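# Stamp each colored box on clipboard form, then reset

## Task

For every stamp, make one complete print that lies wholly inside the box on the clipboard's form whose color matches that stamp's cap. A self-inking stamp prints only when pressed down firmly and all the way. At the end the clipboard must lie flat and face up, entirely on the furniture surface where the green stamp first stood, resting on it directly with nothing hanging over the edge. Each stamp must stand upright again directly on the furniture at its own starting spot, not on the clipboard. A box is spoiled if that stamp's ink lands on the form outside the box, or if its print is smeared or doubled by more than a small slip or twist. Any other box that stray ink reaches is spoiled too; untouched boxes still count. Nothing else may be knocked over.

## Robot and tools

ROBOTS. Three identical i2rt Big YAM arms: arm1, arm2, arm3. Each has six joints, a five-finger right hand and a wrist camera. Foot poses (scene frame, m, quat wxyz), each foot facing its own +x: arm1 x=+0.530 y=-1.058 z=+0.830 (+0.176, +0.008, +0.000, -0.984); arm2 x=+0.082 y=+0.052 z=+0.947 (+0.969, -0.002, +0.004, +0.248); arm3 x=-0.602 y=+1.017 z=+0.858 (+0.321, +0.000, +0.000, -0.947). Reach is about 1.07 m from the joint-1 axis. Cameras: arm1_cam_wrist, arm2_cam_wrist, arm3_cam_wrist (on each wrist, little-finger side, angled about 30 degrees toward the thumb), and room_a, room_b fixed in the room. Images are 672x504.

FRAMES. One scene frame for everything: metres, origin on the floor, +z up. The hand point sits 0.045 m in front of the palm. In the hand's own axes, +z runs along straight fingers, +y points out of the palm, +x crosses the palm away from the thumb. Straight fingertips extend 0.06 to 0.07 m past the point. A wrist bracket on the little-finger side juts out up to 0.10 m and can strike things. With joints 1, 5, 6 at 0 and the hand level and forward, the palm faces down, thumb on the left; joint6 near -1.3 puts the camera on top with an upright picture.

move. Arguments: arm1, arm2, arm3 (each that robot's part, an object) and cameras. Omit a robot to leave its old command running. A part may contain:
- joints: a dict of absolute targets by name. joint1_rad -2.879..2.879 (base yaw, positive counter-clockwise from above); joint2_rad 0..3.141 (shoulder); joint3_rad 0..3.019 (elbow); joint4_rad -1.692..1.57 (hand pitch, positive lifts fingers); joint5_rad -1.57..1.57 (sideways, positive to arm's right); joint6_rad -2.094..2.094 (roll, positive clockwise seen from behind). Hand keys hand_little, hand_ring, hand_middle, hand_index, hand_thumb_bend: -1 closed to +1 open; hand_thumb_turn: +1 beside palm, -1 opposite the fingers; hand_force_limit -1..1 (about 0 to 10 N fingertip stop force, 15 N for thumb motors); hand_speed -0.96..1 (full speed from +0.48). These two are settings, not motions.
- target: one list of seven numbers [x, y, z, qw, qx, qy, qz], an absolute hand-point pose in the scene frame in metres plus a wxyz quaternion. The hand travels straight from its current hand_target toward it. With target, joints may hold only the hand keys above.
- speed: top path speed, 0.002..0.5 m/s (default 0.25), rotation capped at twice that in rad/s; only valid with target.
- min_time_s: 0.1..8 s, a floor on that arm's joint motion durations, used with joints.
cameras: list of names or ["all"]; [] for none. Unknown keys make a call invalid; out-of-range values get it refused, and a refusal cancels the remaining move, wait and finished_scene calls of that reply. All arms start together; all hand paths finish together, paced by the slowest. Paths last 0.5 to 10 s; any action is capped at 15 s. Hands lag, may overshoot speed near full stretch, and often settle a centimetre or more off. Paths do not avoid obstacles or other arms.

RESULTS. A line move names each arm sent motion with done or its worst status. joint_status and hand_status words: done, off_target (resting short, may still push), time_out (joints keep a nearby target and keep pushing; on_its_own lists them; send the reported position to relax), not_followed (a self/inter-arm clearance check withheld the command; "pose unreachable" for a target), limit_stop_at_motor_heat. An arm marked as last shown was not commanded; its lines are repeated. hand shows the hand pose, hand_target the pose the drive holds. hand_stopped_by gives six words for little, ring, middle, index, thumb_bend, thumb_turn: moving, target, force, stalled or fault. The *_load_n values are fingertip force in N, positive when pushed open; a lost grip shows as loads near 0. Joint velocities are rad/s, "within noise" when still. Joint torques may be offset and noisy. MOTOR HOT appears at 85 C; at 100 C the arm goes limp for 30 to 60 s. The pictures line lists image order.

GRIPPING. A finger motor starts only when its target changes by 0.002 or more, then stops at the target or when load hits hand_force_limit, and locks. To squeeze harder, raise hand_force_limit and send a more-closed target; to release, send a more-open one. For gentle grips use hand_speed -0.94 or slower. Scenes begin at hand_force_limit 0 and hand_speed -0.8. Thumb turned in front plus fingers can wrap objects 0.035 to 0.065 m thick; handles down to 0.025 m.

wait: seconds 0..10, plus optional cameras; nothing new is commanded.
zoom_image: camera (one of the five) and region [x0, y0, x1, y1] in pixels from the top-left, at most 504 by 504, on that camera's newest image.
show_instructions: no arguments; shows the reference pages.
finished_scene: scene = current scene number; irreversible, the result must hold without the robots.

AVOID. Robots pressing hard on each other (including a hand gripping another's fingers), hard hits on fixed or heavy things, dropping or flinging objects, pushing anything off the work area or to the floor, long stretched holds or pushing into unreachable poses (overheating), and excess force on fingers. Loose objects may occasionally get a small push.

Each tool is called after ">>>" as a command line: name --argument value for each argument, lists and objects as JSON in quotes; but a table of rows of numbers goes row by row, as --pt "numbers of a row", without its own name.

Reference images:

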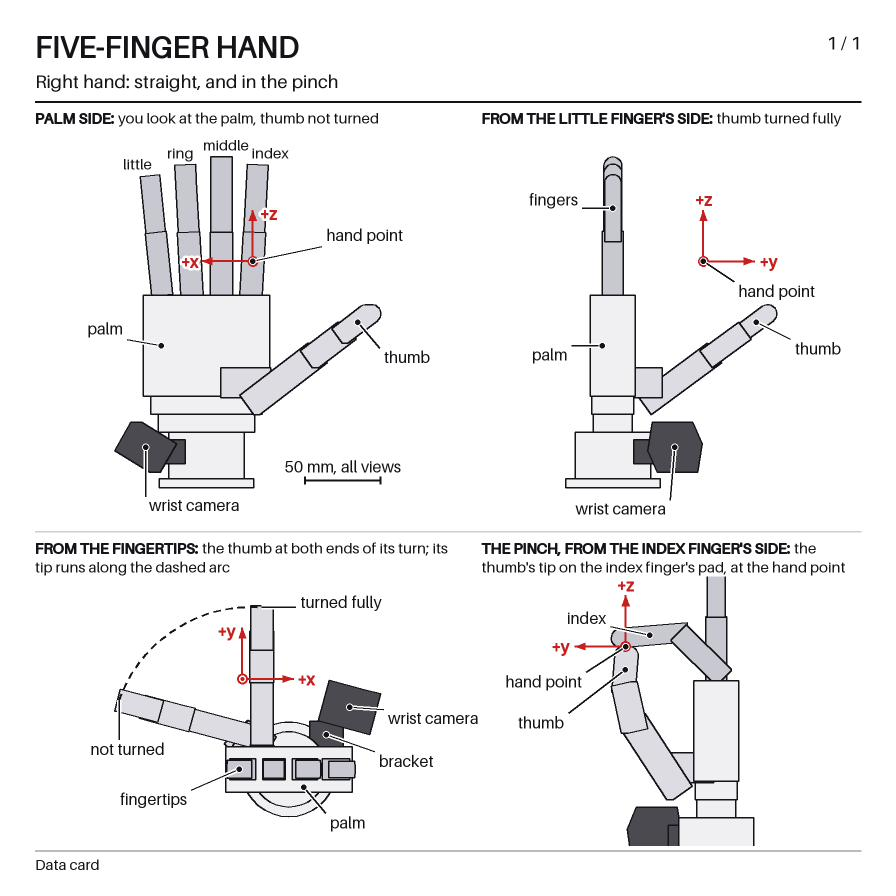

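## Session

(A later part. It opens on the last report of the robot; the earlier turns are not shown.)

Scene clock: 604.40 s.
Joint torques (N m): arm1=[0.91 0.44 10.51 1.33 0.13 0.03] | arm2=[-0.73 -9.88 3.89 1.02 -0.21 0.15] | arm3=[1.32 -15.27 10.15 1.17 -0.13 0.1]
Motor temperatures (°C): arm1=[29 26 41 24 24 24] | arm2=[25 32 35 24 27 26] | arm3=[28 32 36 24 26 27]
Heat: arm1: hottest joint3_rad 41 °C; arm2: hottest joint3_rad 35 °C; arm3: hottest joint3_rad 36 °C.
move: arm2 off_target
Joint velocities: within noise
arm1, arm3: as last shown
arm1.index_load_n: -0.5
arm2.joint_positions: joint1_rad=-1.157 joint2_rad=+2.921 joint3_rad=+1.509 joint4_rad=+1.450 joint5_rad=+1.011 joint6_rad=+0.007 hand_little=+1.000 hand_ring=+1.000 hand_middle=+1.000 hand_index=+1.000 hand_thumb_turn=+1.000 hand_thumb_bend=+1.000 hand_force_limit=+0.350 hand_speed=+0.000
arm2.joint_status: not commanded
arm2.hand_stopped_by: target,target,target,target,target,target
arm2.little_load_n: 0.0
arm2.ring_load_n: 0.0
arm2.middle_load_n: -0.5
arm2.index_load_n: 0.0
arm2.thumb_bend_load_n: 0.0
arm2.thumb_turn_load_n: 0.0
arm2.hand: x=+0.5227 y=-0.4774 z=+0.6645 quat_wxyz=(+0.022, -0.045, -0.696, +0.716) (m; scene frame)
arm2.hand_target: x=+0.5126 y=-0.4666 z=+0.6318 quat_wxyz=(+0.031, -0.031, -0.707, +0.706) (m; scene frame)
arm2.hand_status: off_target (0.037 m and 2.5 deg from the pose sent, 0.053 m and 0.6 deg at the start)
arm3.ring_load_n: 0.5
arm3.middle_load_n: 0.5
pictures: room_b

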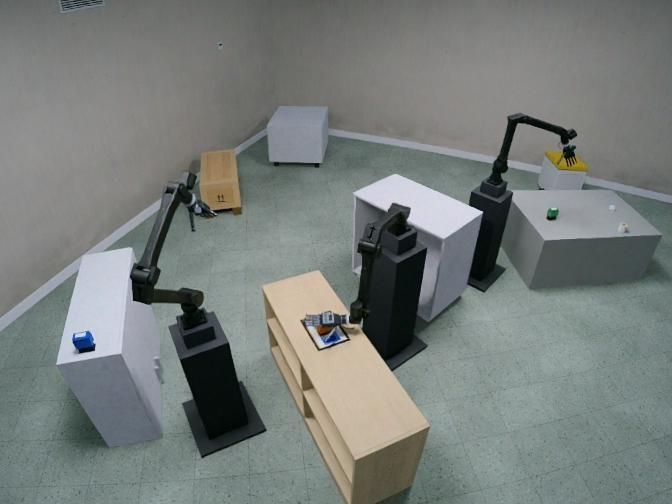

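>>> move --arm2 '{"target": [0.506, -0.460, 0.600, -0.0309, 0.0309, 0.7065, -0.7065], "speed": 0.06}' --cameras '["room_b"]'

>>> zoom_image --camera "room_b" --region '[290, 275, 370, 355]'

Scene clock: 606.30 s.
Joint torques (N m): arm1=[0.97 0.62 10.44 1.43 0.08 0.04] | arm2=[-0.67 -8.29 3.48 0.18 -0.29 0.32] | arm3=[1.32 -15.27 10.15 1.17 -0.14 0.1]
Motor temperatures (°C): arm1=[29 26 41 24 24 24] | arm2=[25 31 35 24 27 26] | arm3=[28 32 36 24 26 27]
Heat: arm1: hottest joint3_rad 41 °C; arm2: hottest joint3_rad 35 °C; arm3: hottest joint3_rad 36 °C.
move: arm2 off_target
Joint velocities: within noise
arm1, arm3: as last shown
arm1.index_load_n: 0.0
arm1.thumb_turn_load_n: 0.5
arm2.joint_positions: joint1_rad=-1.157 joint2_rad=+2.957 joint3_rad=+1.544 joint4_rad=+1.501 joint5_rad=+1.017 joint6_rad=-0.016 hand_little=+1.000 hand_ring=+1.000 hand_middle=+1.000 hand_index=+1.000 hand_thumb_turn=+1.000 hand_thumb_bend=+1.000 hand_force_limit=+0.350 hand_speed=+0.000
arm2.joint_status: not commanded
arm2.hand_stopped_by: target,target,target,target,target,target
arm2.little_load_n: 0.0
arm2.ring_load_n: 0.0
arm2.middle_load_n: 0.0
arm2.index_load_n: 0.0
arm2.thumb_bend_load_n: 0.0
arm2.thumb_turn_load_n: 0.0
arm2.hand: x=+0.5220 y=-0.4788 z=+0.6600 quat_wxyz=(+0.018, -0.053, -0.686, +0.725) (m; scene frame)
arm2.hand_target: x=+0.5021 y=-0.4565 z=+0.6051 quat_wxyz=(+0.031, -0.031, -0.706, +0.706) (m; scene frame)
arm2.hand_status: off_target (0.065 m and 4.3 deg from the pose sent, 0.069 m and 2.5 deg at the start)
arm3.ring_load_n: 0.0
arm3.middle_load_n: 0.0
pictures: room_b

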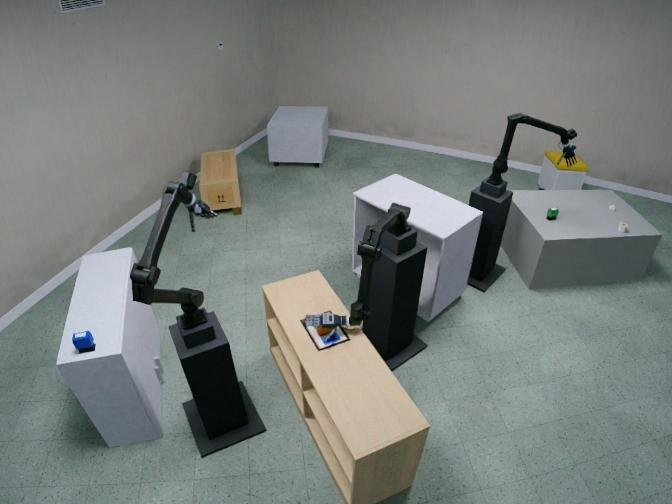

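Scaled by 6.300 from the camera's 672x504 image, which has a finer 960x720 frame.

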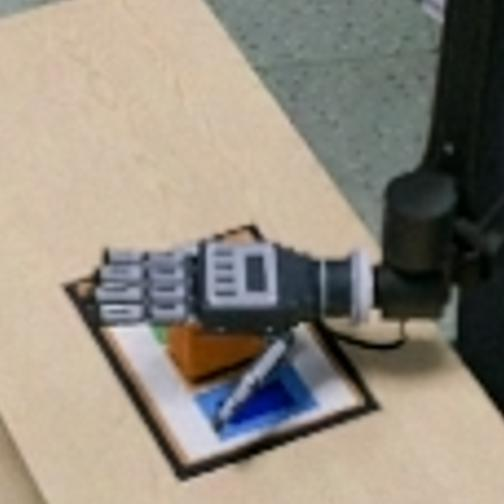

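>>> move --arm2 '{"target": [0.506, -0.462, 0.585, -0.0287, 0.033, 0.7541, -0.6555], "speed": 0.08}' --cameras '[]'

>>> move --arm2 '{"joints": {"joint2_rad": 3.12}, "min_time_s": 1.5}' --cameras '["room_b"]'

>>> zoom_image --camera "room_b" --region '[290, 275, 370, 355]'

Scene clock: 609.47 s.
Joint torques (N m): arm1=[1.08 0.79 10.48 1.36 0.08 0.06] | arm2=[-1.26 -8.59 2.24 -1.44 -1.84 0.79] | arm3=[1.26 -15.27 10.15 1.17 -0.14 0.1]
Motor temperatures (°C): arm1=[29 26 41 24 24 24] | arm2=[25 31 34 24 27 26] | arm3=[28 32 36 24 26 27]
Heat: arm1: hottest joint3_rad 41 °C; arm2: hottest joint3_rad 34 °C; arm3: hottest joint3_rad 36 °C.
move: arm2 off_target
Joint velocities: within noise
arm1, arm3: as last shown
arm1.thumb_turn_load_n: 0.0
arm2.joint_positions: joint1_rad=-1.159 joint2_rad=+2.886 joint3_rad=+1.504 joint4_rad=+1.275 joint5_rad=+1.025 joint6_rad=+0.151 hand_little=+1.000 hand_ring=+1.000 hand_middle=+1.000 hand_index=+1.000 hand_thumb_turn=+1.000 hand_thumb_bend=+1.000 hand_force_limit=+0.350 hand_speed=+0.000
arm2.joint_status: not commanded
arm2.hand_stopped_by: target,target,target,target,target,target
arm2.little_load_n: 0.0
arm2.ring_load_n: 0.0
arm2.middle_load_n: 0.0
arm2.index_load_n: 0.0
arm2.thumb_bend_load_n: 0.0
arm2.thumb_turn_load_n: -0.5
arm2.hand: x=+0.5284 y=-0.4803 z=+0.6556 quat_wxyz=(+0.021, -0.061, -0.722, +0.689) (m; scene frame)
arm2.hand_target: x=+0.5009 y=-0.4562 z=+0.5915 quat_wxyz=(+0.030, -0.035, -0.754, +0.656) (m; scene frame)
arm2.hand_status: off_target (0.076 m and 6.3 deg from the pose sent, 0.078 m and 11.4 deg at the start)
arm3.thumb_bend_load_n: -0.5
pictures: none
No camera images: "cameras" was empty.

Scene clock: 613.00 s.
Joint torques (N m): arm1=[0.85 0.32 10.55 1.35 0.1 0.05] | arm2=[-1.96 1.2 1.57 -2.92 -2.19 0.87] | arm3=[1.32 -15.27 10.14 1.17 -0.13 0.1]
Motor temperatures (°C): arm1=[29 26 41 24 24 24] | arm2=[25 31 34 24 28 27] | arm3=[28 32 36 24 26 27]
Heat: arm1: hottest joint3_rad 41 °C; arm2: hottest joint3_rad 34 °C; arm3: hottest joint3_rad 36 °C.
move: arm2 time_out
Joint velocities: within noise
arm1, arm3: as last shown
arm2.joint_positions: joint1_rad=-1.159 joint2_rad=+2.907 joint3_rad=+1.509 joint4_rad=+1.307 joint5_rad=+1.031 joint6_rad=+0.140 hand_little=+1.000 hand_ring=+1.000 hand_middle=+1.000 hand_index=+1.000 hand_thumb_turn=+1.000 hand_thumb_bend=+1.000 hand_force_limit=+0.350 hand_speed=+0.000
arm2.joint_status: joint2_rad time_out (moved +0.021 of +0.234)
arm2.hand_stopped_by: target,target,target,target,target,target
arm2.little_load_n: 0.0
arm2.ring_load_n: 0.0
arm2.middle_load_n: 0.0
arm2.index_load_n: 0.0
arm2.thumb_bend_load_n: 0.0
arm2.thumb_turn_load_n: 0.0
arm2.on_its_own: joint2_rad reads +2.907 and still pushes toward +3.120 since a time_out; joint4_rad reads +1.307 and still pushes toward +1.205 since a time_out; joint5_rad reads +1.031 and still pushes toward +0.979 since a time_out; joint6_rad reads +0.140 and still pushes toward +0.225 since a time_out
arm2.hand: x=+0.5233 y=-0.4780 z=+0.6497 quat_wxyz=(+0.022, -0.064, -0.718, +0.693) (m; scene frame)
arm2.hand_target: x=+0.4345 y=-0.4050 z=+0.5003 quat_wxyz=(+0.078, +0.007, -0.781, +0.619) (m; scene frame)
arm2.hand_status: not commanded
arm3.thumb_bend_load_n: 0.0
pictures: room_b

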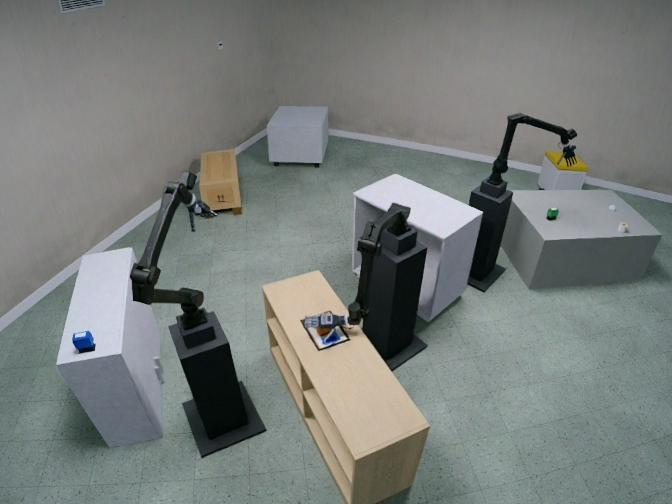

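Scaled by 6.300 from the camera's 672x504 image, which has a finer 960x720 frame.

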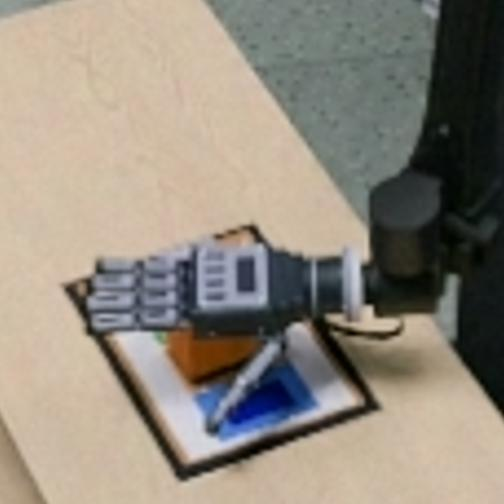

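>>> move --arm2 '{"joints": {"joint2_rad": 2.80, "joint4_rad": 1.33, "joint5_rad": 1.0, "joint6_rad": 0.0}, "min_time_s": 2}' --cameras '[]'

>>> move --arm2 '{"joints": {"joint2_rad": 2.55, "joint4_rad": 1.2}, "min_time_s": 2}' --cameras '["room_b", "arm2_cam_wrist"]'

>>> zoom_image --camera "room_b" --region '[300, 305, 352, 352]'

Scene clock: 616.27 s.
Joint torques (N m): arm1=[1.44 0.56 10.5 1.36 0.08 0.06] | arm2=[-1.67 -16.32 3.81 2.15 -0.11 0.01] | arm3=[1.32 -15.27 10.15 1.17 -0.13 0.1]
Motor temperatures (°C): arm1=[29 26 41 24 24 24] | arm2=[25 31 34 24 28 27] | arm3=[28 32 36 24 26 27]
Heat: arm1: hottest joint3_rad 41 °C; arm2: hottest joint3_rad 34 °C; arm3: hottest joint3_rad 36 °C.
move: arm2 done
Joint velocities: within noise
arm1, arm3: as last shown
arm2.joint_positions: joint1_rad=-1.160 joint2_rad=+2.825 joint3_rad=+1.486 joint4_rad=+1.313 joint5_rad=+1.004 joint6_rad=+0.005 hand_little=+1.000 hand_ring=+1.000 hand_middle=+1.000 hand_index=+1.000 hand_thumb_turn=+1.000 hand_thumb_bend=+1.000 hand_force_limit=+0.350 hand_speed=+0.000
arm2.joint_status: all done
arm2.hand_stopped_by: target,target,target,target,target,target
arm2.little_load_n: 0.0
arm2.ring_load_n: 0.0
arm2.middle_load_n: 0.0
arm2.index_load_n: 0.0
arm2.thumb_bend_load_n: 0.0
arm2.thumb_turn_load_n: 0.0
arm2.hand: x=+0.5389 y=-0.4906 z=+0.6936 quat_wxyz=(+0.040, -0.024, -0.709, +0.703) (m; scene frame)
arm2.hand_target: x=+0.5464 y=-0.5030 z=+0.7166 quat_wxyz=(+0.029, -0.039, -0.699, +0.714) (m; scene frame)
arm2.hand_status: not commanded
pictures: none
No camera images: "cameras" was empty.

Scene clock: 618.73 s.
Joint torques (N m): arm1=[0.67 0.21 10.56 1.42 0.11 0.05] | arm2=[-1.32 -17.08 5.59 1.24 -0.19 0.03] | arm3=[1.26 -15.27 10.14 1.17 -0.14 0.1]
Motor temperatures (°C): arm1=[29 26 41 24 24 24] | arm2=[25 31 34 24 28 27] | arm3=[28 32 36 24 26 27]
Heat: arm1: hottest joint3_rad 41 °C; arm2: hottest joint3_rad 34 °C; arm3: hottest joint3_rad 36 °C.
move: arm2 done
Joint velocities: within noise
arm1.joint_positions: joint1_rad=-0.812 joint2_rad=+0.704 joint3_rad=+1.359 joint4_rad=-1.490 joint5_rad=-0.002 joint6_rad=-0.165 hand_little=+1.000 hand_ring=+1.000 hand_middle=+1.000 hand_index=+1.000 hand_thumb_turn=-1.000 hand_thumb_bend=+1.000 hand_force_limit=+0.650 hand_speed=-0.800
arm1.joint_status: not commanded
arm1.hand_stopped_by: target,target,target,target,target,target
arm1.little_load_n: 0.0
arm1.ring_load_n: 0.0
arm1.middle_load_n: 0.0
arm1.index_load_n: 0.0
arm1.thumb_bend_load_n: 0.0
arm1.thumb_turn_load_n: 0.0
arm1.hand: x=+0.3237 y=-0.9836 z=+1.2445 quat_wxyz=(+0.316, -0.750, -0.559, +0.158) (m; scene frame)
arm1.hand_target: x=+0.3262 y=-0.9864 z=+1.2615 quat_wxyz=(+0.331, -0.738, -0.564, +0.165) (m; scene frame)
arm1.hand_status: not commanded
arm2.joint_positions: joint1_rad=-1.160 joint2_rad=+2.574 joint3_rad=+1.486 joint4_rad=+1.209 joint5_rad=+1.004 joint6_rad=+0.005 hand_little=+1.000 hand_ring=+1.000 hand_middle=+1.000 hand_index=+1.000 hand_thumb_turn=+1.000 hand_thumb_bend=+1.000 hand_force_limit=+0.350 hand_speed=+0.000
arm2.joint_status: all done
arm2.hand_stopped_by: target,target,target,target,target,target
arm2.little_load_n: 0.0
arm2.ring_load_n: 0.0
arm2.middle_load_n: 0.0
arm2.index_load_n: 0.0
arm2.thumb_bend_load_n: 0.0
arm2.thumb_turn_load_n: 0.0
arm2.hand: x=+0.5968 y=-0.5336 z=+0.8504 quat_wxyz=(-0.003, -0.066, -0.678, +0.732) (m; scene frame)
arm2.hand_target: x=+0.5993 y=-0.5429 z=+0.8705 quat_wxyz=(-0.006, -0.073, -0.672, +0.737) (m; scene frame)
arm2.hand_status: not commanded
arm3.joint_positions: joint1_rad=-2.241 joint2_rad=+1.661 joint3_rad=+1.401 joint4_rad=-0.738 joint5_rad=-0.006 joint6_rad=-1.274 hand_little=+1.000 hand_ring=+1.000 hand_middle=+1.000 hand_index=+1.000 hand_thumb_turn=+1.000 hand_thumb_bend=+1.000 hand_force_limit=+0.000 hand_speed=-0.800
arm3.joint_status: not commanded
arm3.hand_stopped_by: target,target,target,target,target,target
arm3.little_load_n: 0.0
arm3.ring_load_n: 0.0
arm3.middle_load_n: 0.0
arm3.index_load_n: 0.0
arm3.thumb_bend_load_n: 0.0
arm3.thumb_turn_load_n: 0.0
arm3.hand: x=-0.5434 y=+1.6146 z=+1.0099 quat_wxyz=(+0.227, -0.775, -0.565, -0.168) (m; scene frame)
arm3.hand_target: x=-0.5500 y=+1.6196 z=+1.0000 quat_wxyz=(+0.228, -0.777, -0.564, -0.163) (m; scene frame)
arm3.hand_status: not commanded
pictures: arm2_cam_wrist, room_b
camera_calibration:
arm2_cam_wrist: T_world_to_cam=[[-0.150153, -0.0103057, -0.988609, 0.919433], [0.883841, 0.44669, -0.138897, -0.172298], [0.443033, -0.894629, -0.0579633, -0.579663], [0, 0, 0, 1]] pos_world=[0.547149, -0.432144, 0.851429]

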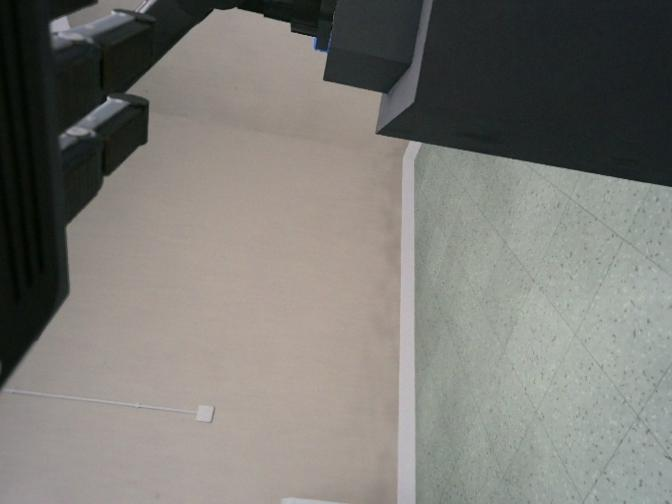

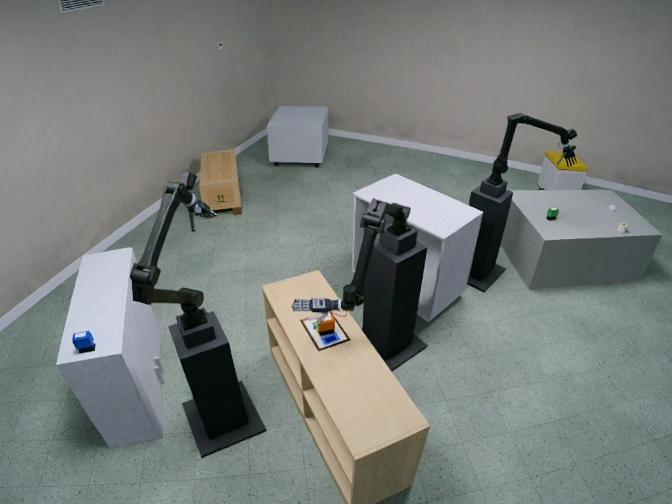

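Scaled by 9.692 from the camera's 672x504 image, which has a finer 960x720 frame.

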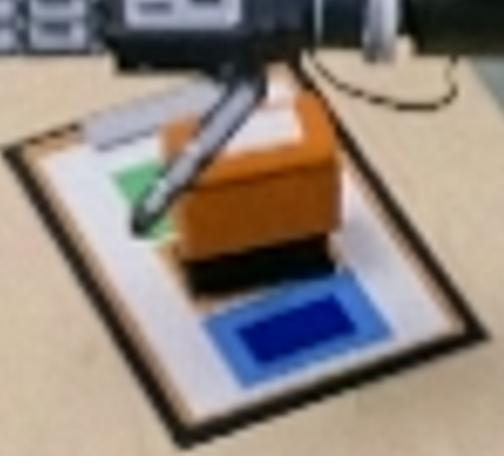

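>>> move --arm2 '{"target": [0.44, -0.44, 1.0, 0.0974, 0.7484, -0.6013, 0.2626], "speed": 0.2}' --cameras '["arm2_cam_wrist", "room_b"]'

>>> zoom_image --camera "arm2_cam_wrist" --region '[200, 100, 500, 400]'

>>> zoom_image --camera "room_b" --region '[300, 305, 352, 352]'

Scene clock: 626.13 s.
Joint torques (N m): arm1=[1.08 0.44 10.43 1.37 0.11 0.08] | arm2=[-2.02 -13.22 11.9 0.7 0 -0.06] | arm3=[1.32 -15.27 10.14 1.17 -0.14 0.1]
Motor temperatures (°C): arm1=[28 26 41 24 24 24] | arm2=[25 31 34 24 28 26] | arm3=[28 32 36 24 26 27]
Heat: arm1: hottest joint3_rad 41 °C; arm2: hottest joint3_rad 34 °C; arm3: hottest joint3_rad 36 °C.
move: arm2 off_target
Joint velocities: within noise
arm1, arm3: as last shown
arm1.ring_load_n: 0.5
arm1.index_load_n: -0.5
arm2.joint_positions: joint1_rad=-1.334 joint2_rad=+1.819 joint3_rad=+1.253 joint4_rad=-0.515 joint5_rad=+0.096 joint6_rad=-1.077 hand_little=+1.000 hand_ring=+1.000 hand_middle=+1.000 hand_index=+1.000 hand_thumb_turn=+1.000 hand_thumb_bend=+1.000 hand_force_limit=+0.350 hand_speed=+0.000
arm2.joint_status: not commanded
arm2.hand_stopped_by: target,target,target,target,target,target
arm2.little_load_n: 0.0
arm2.ring_load_n: 0.0
arm2.middle_load_n: 0.0
arm2.index_load_n: 0.0
arm2.thumb_bend_load_n: 0.0
arm2.thumb_turn_load_n: 0.0
arm2.hand: x=+0.4288 y=-0.4141 z=+0.9644 quat_wxyz=(+0.091, +0.757, -0.605, +0.230) (m; scene frame)
arm2.hand_target: x=+0.4386 y=-0.4385 z=+1.0007 quat_wxyz=(+0.098, +0.748, -0.601, +0.263) (m; scene frame)
arm2.hand_status: off_target (0.045 m and 4.0 deg from the pose sent, 0.236 m and 113.3 deg at the start)
pictures: arm2_cam_wrist, room_b
camera_calibration:
arm2_cam_wrist: T_world_to_cam=[[-0.897238, -0.441184, 0.0179149, 0.179265], [-0.439175, 0.895883, 0.0672259, 0.493195], [-0.0457086, 0.0524498, -0.997577, 1.11623], [0, 0, 0, 1]] pos_world=[0.428464, -0.421303, 1.07716]

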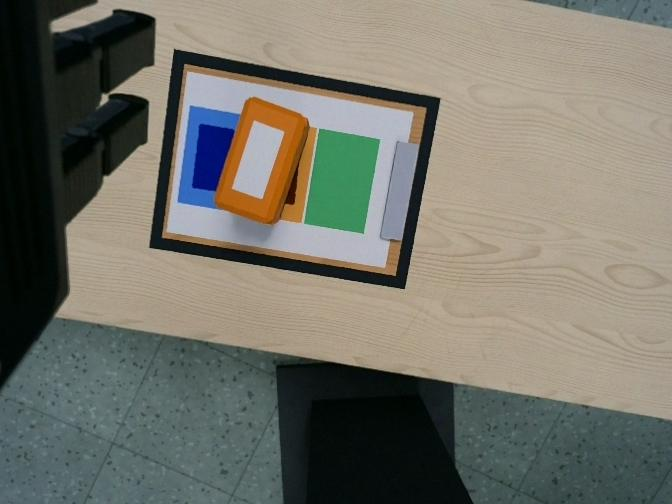

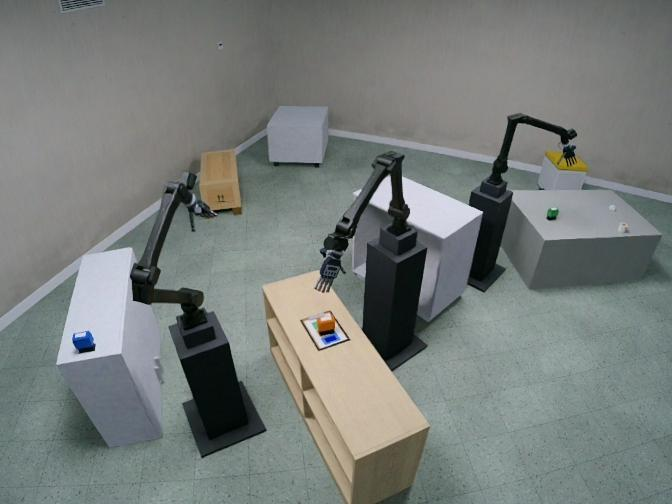

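Scaled by 1.680 from the camera's 672x504 image, which has a finer 960x720 frame.

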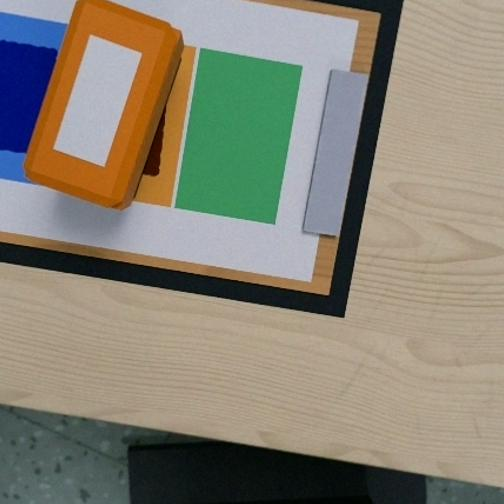

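Scaled by 9.692 from the camera's 672x504 image, which has a finer 960x720 frame.

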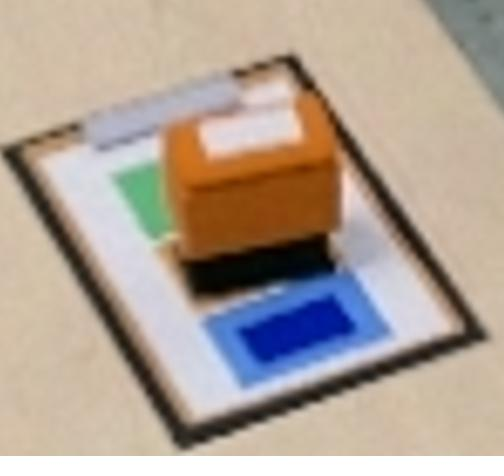

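>>> move --arm2 '{"target": [0.475, -0.435, 0.86, 0, -0.7518, 0.6593, 0], "speed": 0.15, "joints": {"hand_thumb_turn": -1.0, "hand_speed": 0.0}}' --cameras '["arm2_cam_wrist"]'

Scene clock: 630.90 s.
Joint torques (N m): arm1=[0.97 0.32 10.58 1.35 0.08 0.05] | arm2=[-1.85 -16.15 10.97 -0.53 -0.06 0.17] | arm3=[1.32 -15.27 10.15 1.17 -0.13 0.1]
Motor temperatures (°C): arm1=[28 26 41 24 24 24] | arm2=[25 31 35 24 27 26] | arm3=[28 32 36 24 26 27]
Heat: arm1: hottest joint3_rad 41 °C; arm2: hottest joint3_rad 35 °C; arm3: hottest joint3_rad 36 °C.
move: arm2 off_target
Joint velocities: within noise
arm1, arm3: as last shown
arm1.ring_load_n: 0.0
arm1.index_load_n: 0.0
arm2.joint_positions: joint1_rad=-1.334 joint2_rad=+2.355 joint3_rad=+1.862 joint4_rad=-1.110 joint5_rad=-0.004 joint6_rad=-0.984 hand_little=+1.000 hand_ring=+1.000 hand_middle=+1.000 hand_index=+1.000 hand_thumb_turn=-1.000 hand_thumb_bend=+1.000 hand_force_limit=+0.350 hand_speed=+0.000
arm2.joint_status: all done
arm2.hand_stopped_by: target,target,target,target,target,target
arm2.little_load_n: 0.0
arm2.ring_load_n: 0.0
arm2.middle_load_n: 0.0
arm2.index_load_n: 0.0
arm2.thumb_bend_load_n: 0.0
arm2.thumb_turn_load_n: 0.5
arm2.hand: x=+0.4655 y=-0.4192 z=+0.8510 quat_wxyz=(+0.000, +0.758, -0.652, -0.016) (m; scene frame)
arm2.hand_target: x=+0.4744 y=-0.4345 z=+0.8603 quat_wxyz=(+0.000, +0.752, -0.659, +0.001) (m; scene frame)
arm2.hand_status: off_target (0.021 m and 2.2 deg from the pose sent, 0.116 m and 29.1 deg at the start)
pictures: arm2_cam_wrist
camera_calibration:
arm2_cam_wrist: T_world_to_cam=[[-0.918156, -0.391602, 0.0603113, 0.206515], [-0.293862, 0.775133, 0.559297, -0.0155631], [-0.265771, 0.495799, -0.82677, 1.14785], [0, 0, 0, 1]] pos_world=[0.490106, -0.47617, 0.945261]

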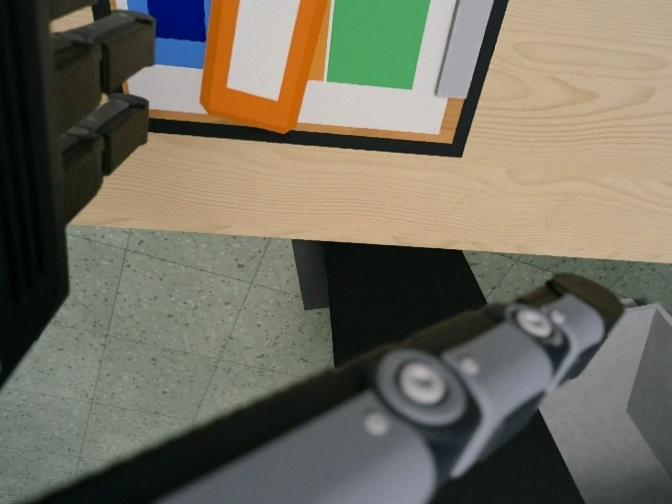

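>>> move --arm2 '{"target":[0.480,-0.440,0.82,0,-0.7518,0.6593,0],"speed":0.1}' --cameras '["arm2_cam_wrist","room_b"]'

Scene clock: 637.17 s.
Joint torques (N m): arm1=[1.2 0.5 10.51 1.24 0.11 0.08] | arm2=[-1.9 -16.67 10.81 0.39 -0.13 0.19] | arm3=[1.32 -15.27 10.14 1.17 -0.13 0.1]
Motor temperatures (°C): arm1=[28 26 42 24 24 24] | arm2=[25 31 36 24 27 26] | arm3=[28 32 36 24 26 27]
Heat: arm1: hottest joint3_rad 42 °C; arm2: hottest joint3_rad 36 °C; arm3: hottest joint3_rad 36 °C.
move: arm2 off_target
Joint velocities: within noise
arm1, arm3: as last shown
arm2.joint_positions: joint1_rad=-1.334 joint2_rad=+2.433 joint3_rad=+1.890 joint4_rad=-1.085 joint5_rad=-0.004 joint6_rad=-0.983 hand_little=+1.000 hand_ring=+1.000 hand_middle=+1.000 hand_index=+1.000 hand_thumb_turn=-1.000 hand_thumb_bend=+1.000 hand_force_limit=+0.350 hand_speed=+0.000
arm2.joint_status: not commanded
arm2.hand_stopped_by: target,target,target,target,target,target
arm2.little_load_n: 0.0
arm2.ring_load_n: 0.0
arm2.middle_load_n: 0.0
arm2.index_load_n: 0.0
arm2.thumb_bend_load_n: 0.0
arm2.thumb_turn_load_n: 0.0
arm2.hand: x=+0.4653 y=-0.4194 z=+0.8109 quat_wxyz=(-0.001, +0.758, -0.652, -0.028) (m; scene frame)
arm2.hand_target: x=+0.4793 y=-0.4394 z=+0.8209 quat_wxyz=(+0.000, +0.752, -0.659, +0.000) (m; scene frame)
arm2.hand_status: off_target (0.027 m and 3.4 deg from the pose sent, 0.040 m and 2.2 deg at the start)
pictures: arm2_cam_wrist, room_b
camera_calibration:
arm2_cam_wrist: T_world_to_cam=[[-0.917442, -0.391907, 0.0686226, 0.201478], [-0.283424, 0.764796, 0.578583, -0.0177472], [-0.279233, 0.511367, -0.812732, 1.11622], [0, 0, 0, 1]] pos_world=[0.491499, -0.478264, 0.90363]

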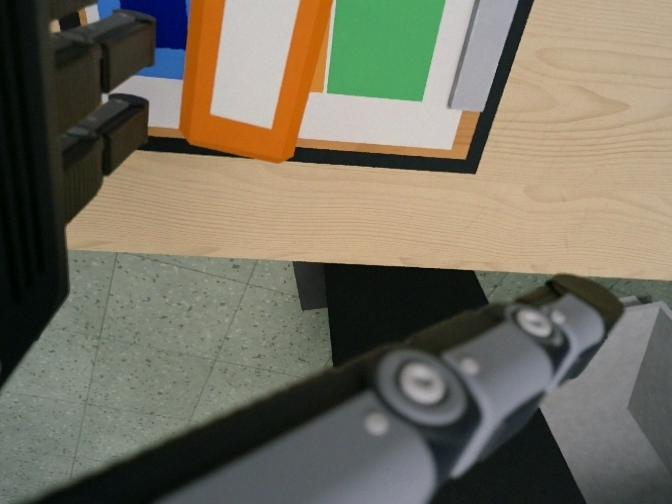

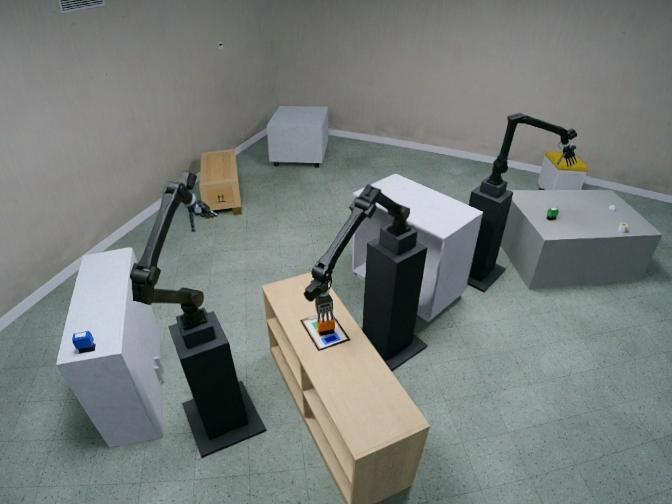

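>>> move --arm2 '{"target":[0.489,-0.446,0.765,0,-0.7518,0.6593,0],"speed":0.1}' --cameras '["arm2_cam_wrist"]'

Scene clock: 640.37 s.
Joint torques (N m): arm1=[1.08 0.62 10.48 1.28 0.11 0.04] | arm2=[-1.08 -16.79 10.21 0.24 -0.08 0.17] | arm3=[1.32 -15.27 10.14 1.17 -0.13 0.1]
Motor temperatures (°C): arm1=[28 26 42 24 24 24] | arm2=[25 31 37 24 27 26] | arm3=[28 32 36 24 26 27]
Heat: arm1: hottest joint3_rad 42 °C; arm2: hottest joint3_rad 37 °C; arm3: hottest joint3_rad 36 °C.
move: arm2 off_target
Joint velocities: within noise
arm1, arm3: as last shown
arm2.joint_positions: joint1_rad=-1.334 joint2_rad=+2.546 joint3_rad=+1.957 joint4_rad=-1.035 joint5_rad=-0.005 joint6_rad=-0.978 hand_little=+1.000 hand_ring=+1.000 hand_middle=+1.000 hand_index=+1.000 hand_thumb_turn=-1.000 hand_thumb_bend=+1.000 hand_force_limit=+0.350 hand_speed=+0.000
arm2.joint_status: not commanded
arm2.hand_stopped_by: target,target,target,target,target,target
arm2.little_load_n: 0.0
arm2.ring_load_n: 0.0
arm2.middle_load_n: 0.0
arm2.index_load_n: 0.0
arm2.thumb_bend_load_n: -0.5
arm2.thumb_turn_load_n: 0.0
arm2.hand: x=+0.4729 y=-0.4279 z=+0.7570 quat_wxyz=(-0.001, +0.757, -0.653, -0.026) (m; scene frame)
arm2.hand_target: x=+0.4884 y=-0.4454 z=+0.7658 quat_wxyz=(+0.000, +0.752, -0.659, +0.000) (m; scene frame)
arm2.hand_status: off_target (0.025 m and 3.1 deg from the pose sent, 0.058 m and 3.4 deg at the start)
pictures: arm2_cam_wrist
camera_calibration:
arm2_cam_wrist: T_world_to_cam=[[-0.919426, -0.387496, 0.0670937, 0.212749], [-0.281643, 0.767884, 0.575353, 0.0249003], [-0.274467, 0.510098, -0.815149, 1.07801], [0, 0, 0, 1]] pos_world=[0.498497, -0.48657, 0.850135]

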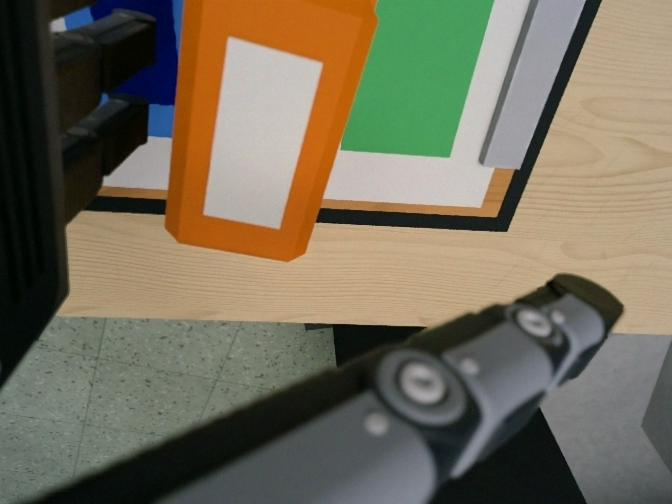

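>>> move --arm2 '{"target":[0.485,-0.438,0.718,0,-0.7518,0.6593,0],"speed":0.08}' --cameras '["arm2_cam_wrist","room_b"]'

>>> zoom_image --camera "room_b" --region '[270, 260, 400, 370]'

Scene clock: 643.13 s.
Joint torques (N m): arm1=[0.97 0.67 10.51 1.32 0.1 0.05] | arm2=[-0.62 -16.5 8.59 0.23 -0.09 0.16] | arm3=[1.32 -15.33 10.14 1.17 -0.14 0.1]
Motor temperatures (°C): arm1=[28 26 42 24 24 24] | arm2=[25 31 37 24 27 26] | arm3=[28 32 36 24 26 27]
Heat: arm1: hottest joint3_rad 42 °C; arm2: hottest joint3_rad 37 °C; arm3: hottest joint3_rad 36 °C.
move: arm2 off_target
Joint velocities: within noise
arm1, arm3: as last shown
arm2.joint_positions: joint1_rad=-1.334 joint2_rad=+2.606 joint3_rad=+1.957 joint4_rad=-0.956 joint5_rad=-0.005 joint6_rad=-0.974 hand_little=+1.000 hand_ring=+1.000 hand_middle=+1.000 hand_index=+1.000 hand_thumb_turn=-1.000 hand_thumb_bend=+1.000 hand_force_limit=+0.350 hand_speed=+0.000
arm2.joint_status: not commanded
arm2.hand_stopped_by: target,target,target,target,target,target
arm2.little_load_n: 0.0
arm2.ring_load_n: 0.0
arm2.middle_load_n: 0.0
arm2.index_load_n: -0.5
arm2.thumb_bend_load_n: 0.0
arm2.thumb_turn_load_n: 0.0
arm2.hand: x=+0.4730 y=-0.4281 z=+0.7158 quat_wxyz=(+0.000, +0.755, -0.655, -0.017) (m; scene frame)
arm2.hand_target: x=+0.4848 y=-0.4378 z=+0.7185 quat_wxyz=(+0.000, +0.752, -0.659, +0.000) (m; scene frame)
arm2.hand_status: off_target (0.016 m and 2.1 deg from the pose sent, 0.042 m and 3.1 deg at the start)
arm3.thumb_bend_load_n: 0.5
pictures: arm2_cam_wrist, room_b
camera_calibration:
arm2_cam_wrist: T_world_to_cam=[[-0.921754, -0.382924, 0.0611539, 0.222823], [-0.285455, 0.776783, 0.561359, 0.0644405], [-0.262461, 0.499978, -0.82531, 1.04174], [0, 0, 0, 1]] pos_world=[0.497199, -0.48558, 0.809958]

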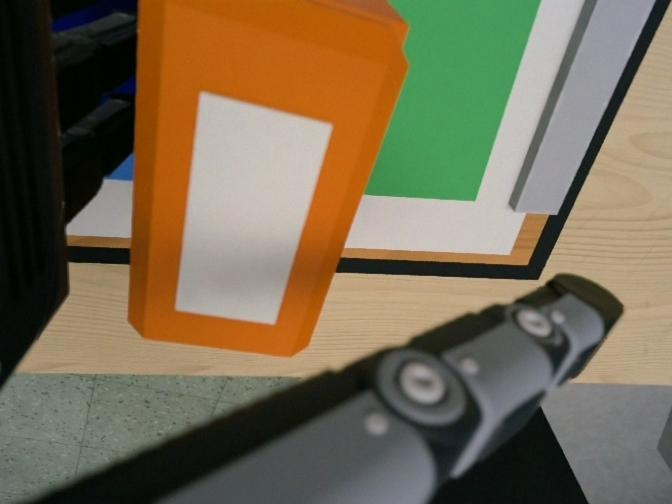

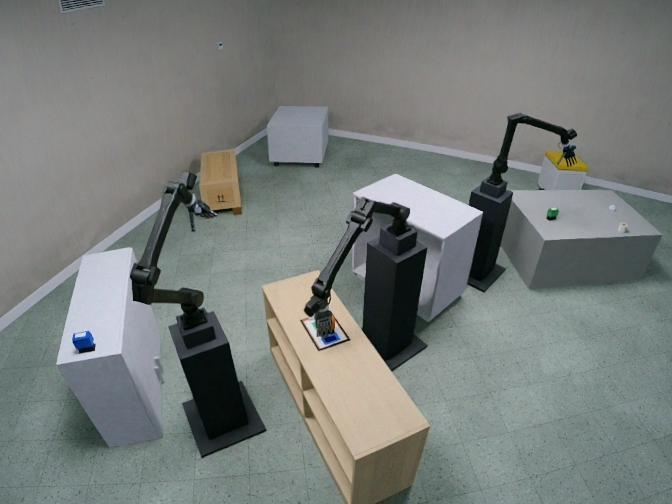

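Scaled by 3.877 from the camera's 672x504 image, which has a finer 960x720 frame.

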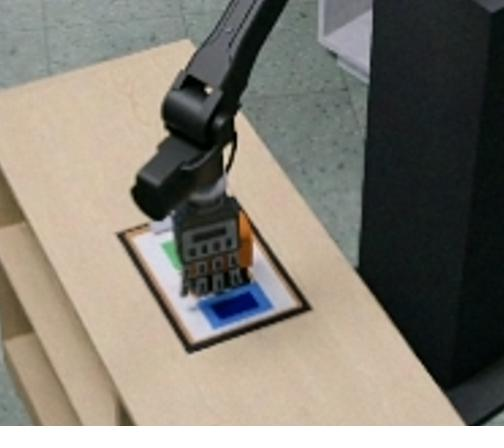

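>>> move --arm2 '{"target":[0.472,-0.424,0.713,0,-0.7518,0.6593,0],"speed":0.08}' --cameras '["arm2_cam_wrist"]'

Scene clock: 645.53 s.
Joint torques (N m): arm1=[0.91 0.38 10.45 1.29 0.09 0.03] | arm2=[-0.62 -18.9 5.53 0.4 -0.02 0.14] | arm3=[1.32 -15.27 10.14 1.18 -0.14 0.1]
Motor temperatures (°C): arm1=[28 26 42 24 24 24] | arm2=[25 32 37 24 27 26] | arm3=[28 32 36 24 26 27]
Heat: arm1: hottest joint3_rad 42 °C; arm2: hottest joint3_rad 37 °C; arm3: hottest joint3_rad 36 °C.
move: arm2 off_target
Joint velocities: within noise
arm1, arm3: as last shown
arm1.ring_load_n: -0.5
arm2.joint_positions: joint1_rad=-1.334 joint2_rad=+2.604 joint3_rad=+1.900 joint4_rad=-0.897 joint5_rad=-0.006 joint6_rad=-0.973 hand_little=+1.000 hand_ring=+1.000 hand_middle=+1.000 hand_index=+1.000 hand_thumb_turn=-1.000 hand_thumb_bend=+1.000 hand_force_limit=+0.350 hand_speed=+0.000
arm2.joint_status: not commanded
arm2.hand_stopped_by: target,target,target,target,target,target
arm2.little_load_n: 0.0
arm2.ring_load_n: 0.0
arm2.middle_load_n: 0.0
arm2.index_load_n: 0.0
arm2.thumb_bend_load_n: 0.0
arm2.thumb_turn_load_n: 0.0
arm2.hand: x=+0.4647 y=-0.4187 z=+0.6997 quat_wxyz=(-0.001, +0.755, -0.655, -0.015) (m; scene frame)
arm2.hand_target: x=+0.4719 y=-0.4239 z=+0.7130 quat_wxyz=(+0.000, +0.752, -0.659, +0.000) (m; scene frame)
arm2.hand_status: off_target (0.016 m and 1.8 deg from the pose sent, 0.005 m and 2.1 deg at the start)
arm3.thumb_bend_load_n: 0.0
pictures: arm2_cam_wrist
camera_calibration:
arm2_cam_wrist: T_world_to_cam=[[-0.922255, -0.382136, 0.0584529, 0.222271], [-0.28695, 0.778018, 0.558881, 0.0668165], [-0.259046, 0.498658, -0.827185, 1.02081], [0, 0, 0, 1]] pos_world=[0.4886, -0.476081, 0.794063]

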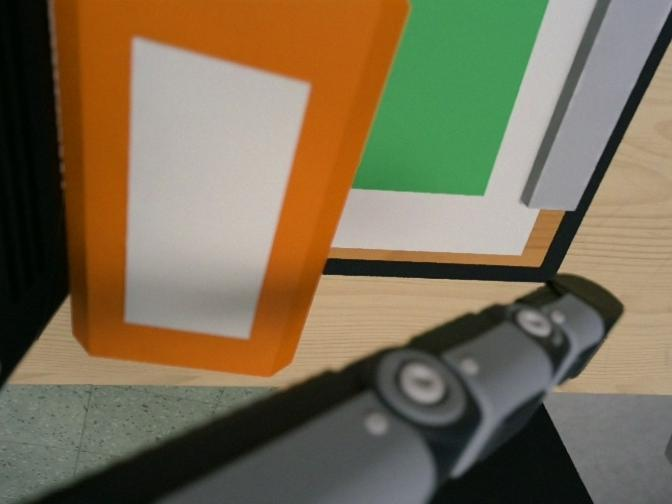

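>>> move --arm2 '{"target":[0.472,-0.424,0.728,0,-0.7518,0.6593,0],"speed":0.08}' --cameras '["arm2_cam_wrist"]'

Scene clock: 647.33 s.
Joint torques (N m): arm1=[1.03 0.38 10.59 1.44 0.1 0.05] | arm2=[-0.56 -18.37 5.74 -0.38 -0.01 0.15] | arm3=[1.26 -15.27 10.14 1.17 -0.14 0.1]
Motor temperatures (°C): arm1=[28 26 42 24 24 24] | arm2=[25 32 37 24 27 26] | arm3=[28 32 37 24 26 27]
Heat: arm1: hottest joint3_rad 42 °C; arm2: hottest joint3_rad 37 °C; arm3: hottest joint3_rad 37 °C.
move: arm2 off_target
Joint velocities: within noise
arm1, arm3: as last shown
arm1.ring_load_n: 0.0
arm2.joint_positions: joint1_rad=-1.334 joint2_rad=+2.579 joint3_rad=+1.888 joint4_rad=-0.897 joint5_rad=-0.006 joint6_rad=-0.973 hand_little=+1.000 hand_ring=+1.000 hand_middle=+1.000 hand_index=+1.000 hand_thumb_turn=-1.000 hand_thumb_bend=+1.000 hand_force_limit=+0.350 hand_speed=+0.000
arm2.joint_status: not commanded
arm2.hand_stopped_by: target,target,target,target,target,target
arm2.little_load_n: 0.0
arm2.ring_load_n: 0.0
arm2.middle_load_n: 0.0
arm2.index_load_n: 0.0
arm2.thumb_bend_load_n: 0.0
arm2.thumb_turn_load_n: 0.0
arm2.hand: x=+0.4670 y=-0.4211 z=+0.7117 quat_wxyz=(+0.000, +0.755, -0.655, -0.009) (m; scene frame)
arm2.hand_target: x=+0.4720 y=-0.4241 z=+0.7278 quat_wxyz=(+0.000, +0.752, -0.659, +0.000) (m; scene frame)
arm2.hand_status: off_target (0.017 m and 1.1 deg from the pose sent, 0.030 m and 1.8 deg at the start)
pictures: arm2_cam_wrist
camera_calibration:
arm2_cam_wrist: T_world_to_cam=[[-0.922725, -0.381669, 0.053926, 0.226385], [-0.292004, 0.783458, 0.548569, 0.0745421], [-0.25162, 0.490432, -0.834364, 1.0307], [0, 0, 0, 1]] pos_world=[0.490003, -0.477484, 0.80688]

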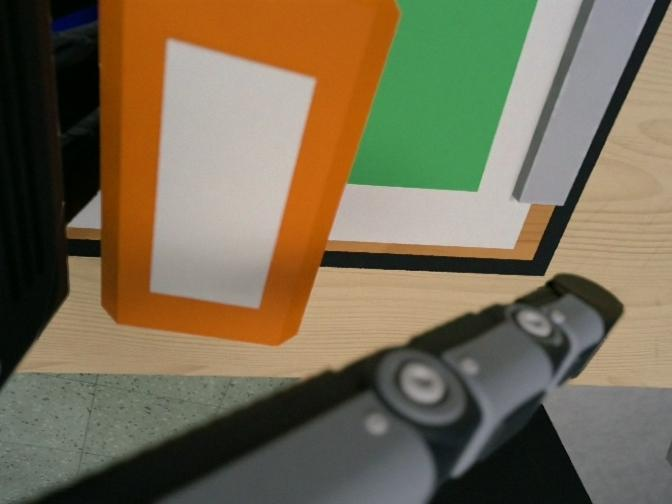

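>>> move --arm2 '{"target":[0.472,-0.424,0.724,0,-0.7518,0.6593,0],"speed":0.08,"joints":{"hand_thumb_bend":-0.35,"hand_speed":-0.85,"hand_force_limit":0.35}}' --cameras '["arm2_cam_wrist"]'

Scene clock: 653.73 s.
Joint torques (N m): arm1=[0.91 0.44 10.52 1.22 0.1 0.06] | arm2=[-0.44 -19.08 5.72 -0.12 -0.04 0.17] | arm3=[1.32 -15.27 10.14 1.17 -0.13 0.1]
Motor temperatures (°C): arm1=[28 26 42 24 24 24] | arm2=[25 32 36 23 27 26] | arm3=[28 32 37 24 26 27]
Heat: arm1: hottest joint3_rad 42 °C; arm2: hottest joint3_rad 36 °C; arm3: hottest joint3_rad 37 °C.
move: arm2 moving
Joint velocities: within noise
arm1.joint_positions: joint1_rad=-0.812 joint2_rad=+0.704 joint3_rad=+1.359 joint4_rad=-1.490 joint5_rad=-0.002 joint6_rad=-0.165 hand_little=+1.000 hand_ring=+1.000 hand_middle=+1.000 hand_index=+1.000 hand_thumb_turn=-1.000 hand_thumb_bend=+1.000 hand_force_limit=+0.650 hand_speed=-0.800
arm1.joint_status: not commanded
arm1.hand_stopped_by: target,target,target,target,target,target
arm1.little_load_n: 0.0
arm1.ring_load_n: 0.0
arm1.middle_load_n: 0.0
arm1.index_load_n: 0.0
arm1.thumb_bend_load_n: 0.0
arm1.thumb_turn_load_n: 0.0
arm1.hand: x=+0.3237 y=-0.9836 z=+1.2445 quat_wxyz=(+0.316, -0.750, -0.559, +0.158) (m; scene frame)
arm1.hand_target: x=+0.3262 y=-0.9864 z=+1.2615 quat_wxyz=(+0.331, -0.738, -0.564, +0.165) (m; scene frame)
arm1.hand_status: not commanded
arm2.joint_positions: joint1_rad=-1.334 joint2_rad=+2.579 joint3_rad=+1.888 joint4_rad=-0.897 joint5_rad=-0.006 joint6_rad=-0.972 hand_little=+1.000 hand_ring=+1.000 hand_middle=+1.000 hand_index=+1.000 hand_thumb_turn=-1.000 hand_thumb_bend=+0.010 hand_force_limit=+0.350 hand_speed=-0.850
arm2.joint_status: hand_thumb_bend off_target (ended at +0.010, target -0.350); the others done
arm2.hand_stopped_by: target,target,target,target,force,target
arm2.little_load_n: 0.0
arm2.ring_load_n: 0.0
arm2.middle_load_n: 0.0
arm2.index_load_n: 0.5
arm2.thumb_bend_load_n: 9.5
arm2.thumb_turn_load_n: 0.0
arm2.hand: x=+0.4670 y=-0.4210 z=+0.7117 quat_wxyz=(+0.000, +0.755, -0.656, -0.009) (m; scene frame)
arm2.hand_target: x=+0.4720 y=-0.4240 z=+0.7240 quat_wxyz=(+0.000, +0.752, -0.659, +0.000) (m; scene frame)
arm2.hand_status: moving (0.014 m and 1.1 deg from the pose sent, 0.014 m and 1.1 deg at the start)
arm3.joint_positions: joint1_rad=-2.241 joint2_rad=+1.661 joint3_rad=+1.401 joint4_rad=-0.738 joint5_rad=-0.006 joint6_rad=-1.274 hand_little=+1.000 hand_ring=+1.000 hand_middle=+1.000 hand_index=+1.000 hand_thumb_turn=+1.000 hand_thumb_bend=+1.000 hand_force_limit=+0.000 hand_speed=-0.800
arm3.joint_status: not commanded
arm3.hand_stopped_by: target,target,target,target,target,target
arm3.little_load_n: 0.0
arm3.ring_load_n: 0.0
arm3.middle_load_n: 0.0
arm3.index_load_n: 0.0
arm3.thumb_bend_load_n: -0.5
arm3.thumb_turn_load_n: 0.0
arm3.hand: x=-0.5434 y=+1.6146 z=+1.0099 quat_wxyz=(+0.227, -0.775, -0.565, -0.168) (m; scene frame)
arm3.hand_target: x=-0.5500 y=+1.6196 z=+1.0000 quat_wxyz=(+0.228, -0.777, -0.564, -0.163) (m; scene frame)
arm3.hand_status: not commanded
pictures: arm2_cam_wrist
camera_calibration:
arm2_cam_wrist: T_world_to_cam=[[-0.923315, -0.380244, 0.0538835, 0.227388], [-0.290813, 0.783895, 0.548576, 0.0741628], [-0.250832, 0.490839, -0.834363, 1.03051], [0, 0, 0, 1]] pos_world=[0.490002, -0.477486, 0.80688]

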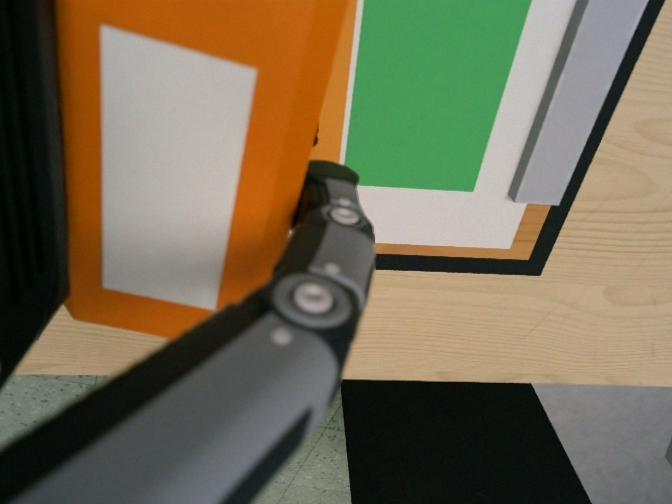

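>>> move --arm2 '{"target":[0.472,-0.424,0.78,0,-0.7518,0.6593,0],"speed":0.08}' --cameras '["arm2_cam_wrist","room_b"]'

>>> zoom_image --camera "room_b" --region '[270, 260, 400, 370]'

Scene clock: 655.73 s.
Joint torques (N m): arm1=[1.32 0.56 10.51 1.37 0.09 0.02] | arm2=[-0.85 -19.19 6.24 -0.66 0.02 0.16] | arm3=[1.32 -15.33 10.14 1.17 -0.14 0.1]
Motor temperatures (°C): arm1=[28 26 42 24 24 24] | arm2=[25 32 36 23 27 26] | arm3=[28 32 37 24 26 27]
Heat: arm1: hottest joint3_rad 42 °C; arm2: hottest joint3_rad 36 °C; arm3: hottest joint3_rad 37 °C.
move: arm2 off_target
Joint velocities: within noise
arm1, arm3: as last shown
arm1.middle_load_n: -0.5
arm1.thumb_turn_load_n: 0.5
arm2.joint_positions: joint1_rad=-1.334 joint2_rad=+2.492 joint3_rad=+1.862 joint4_rad=-0.960 joint5_rad=-0.007 joint6_rad=-0.972 hand_little=+1.000 hand_ring=+1.000 hand_middle=+1.000 hand_index=+1.000 hand_thumb_turn=-1.000 hand_thumb_bend=+0.010 hand_force_limit=+0.350 hand_speed=-0.850
arm2.joint_status: not commanded
arm2.hand_stopped_by: target,target,target,target,force,target
arm2.little_load_n: 0.0
arm2.ring_load_n: 0.0
arm2.middle_load_n: 0.0
arm2.index_load_n: 0.5
arm2.thumb_bend_load_n: 9.0
arm2.thumb_turn_load_n: -1.0
arm2.hand: x=+0.4672 y=-0.4205 z=+0.7605 quat_wxyz=(+0.000, +0.755, -0.656, -0.010) (m; scene frame)
arm2.hand_target: x=+0.4719 y=-0.4240 z=+0.7797 quat_wxyz=(+0.000, +0.752, -0.659, +0.000) (m; scene frame)
arm2.hand_status: off_target (0.020 m and 1.2 deg from the pose sent, 0.069 m and 1.1 deg at the start)
arm3.thumb_bend_load_n: 0.0
pictures: arm2_cam_wrist, room_b
camera_calibration:
arm2_cam_wrist: T_world_to_cam=[[-0.923268, -0.380282, 0.0544215, 0.224696], [-0.290005, 0.782866, 0.550471, 0.0447679], [-0.251939, 0.49245, -0.833078, 1.07115], [0, 0, 0, 1]] pos_world=[0.490301, -0.477085, 0.855477]

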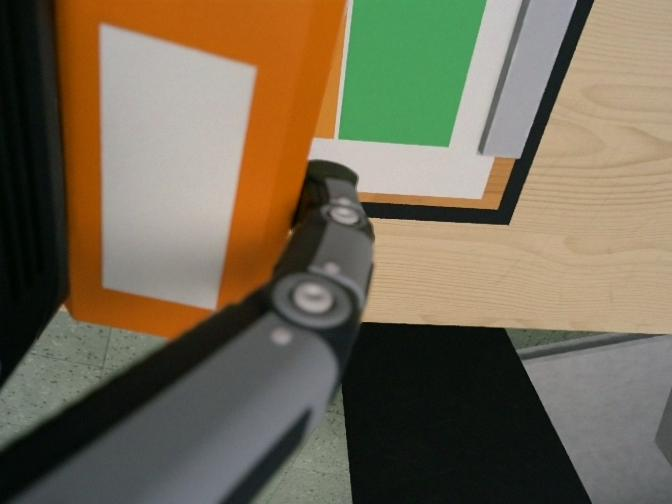

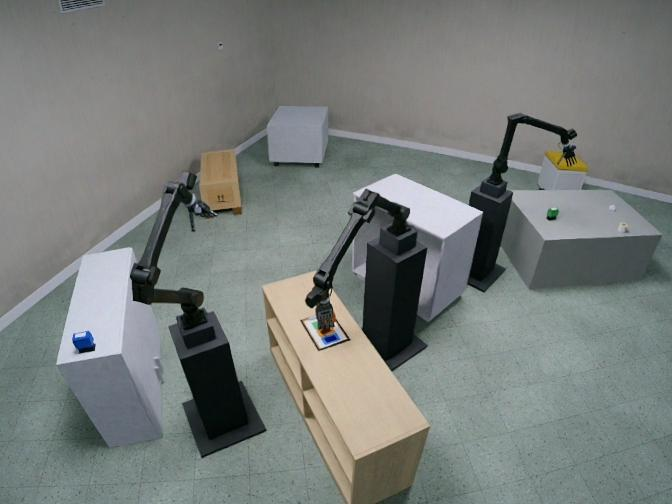

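Scaled by 3.877 from the camera's 672x504 image, which has a finer 960x720 frame.

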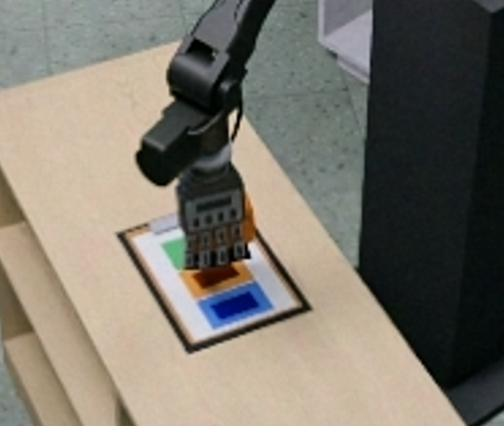

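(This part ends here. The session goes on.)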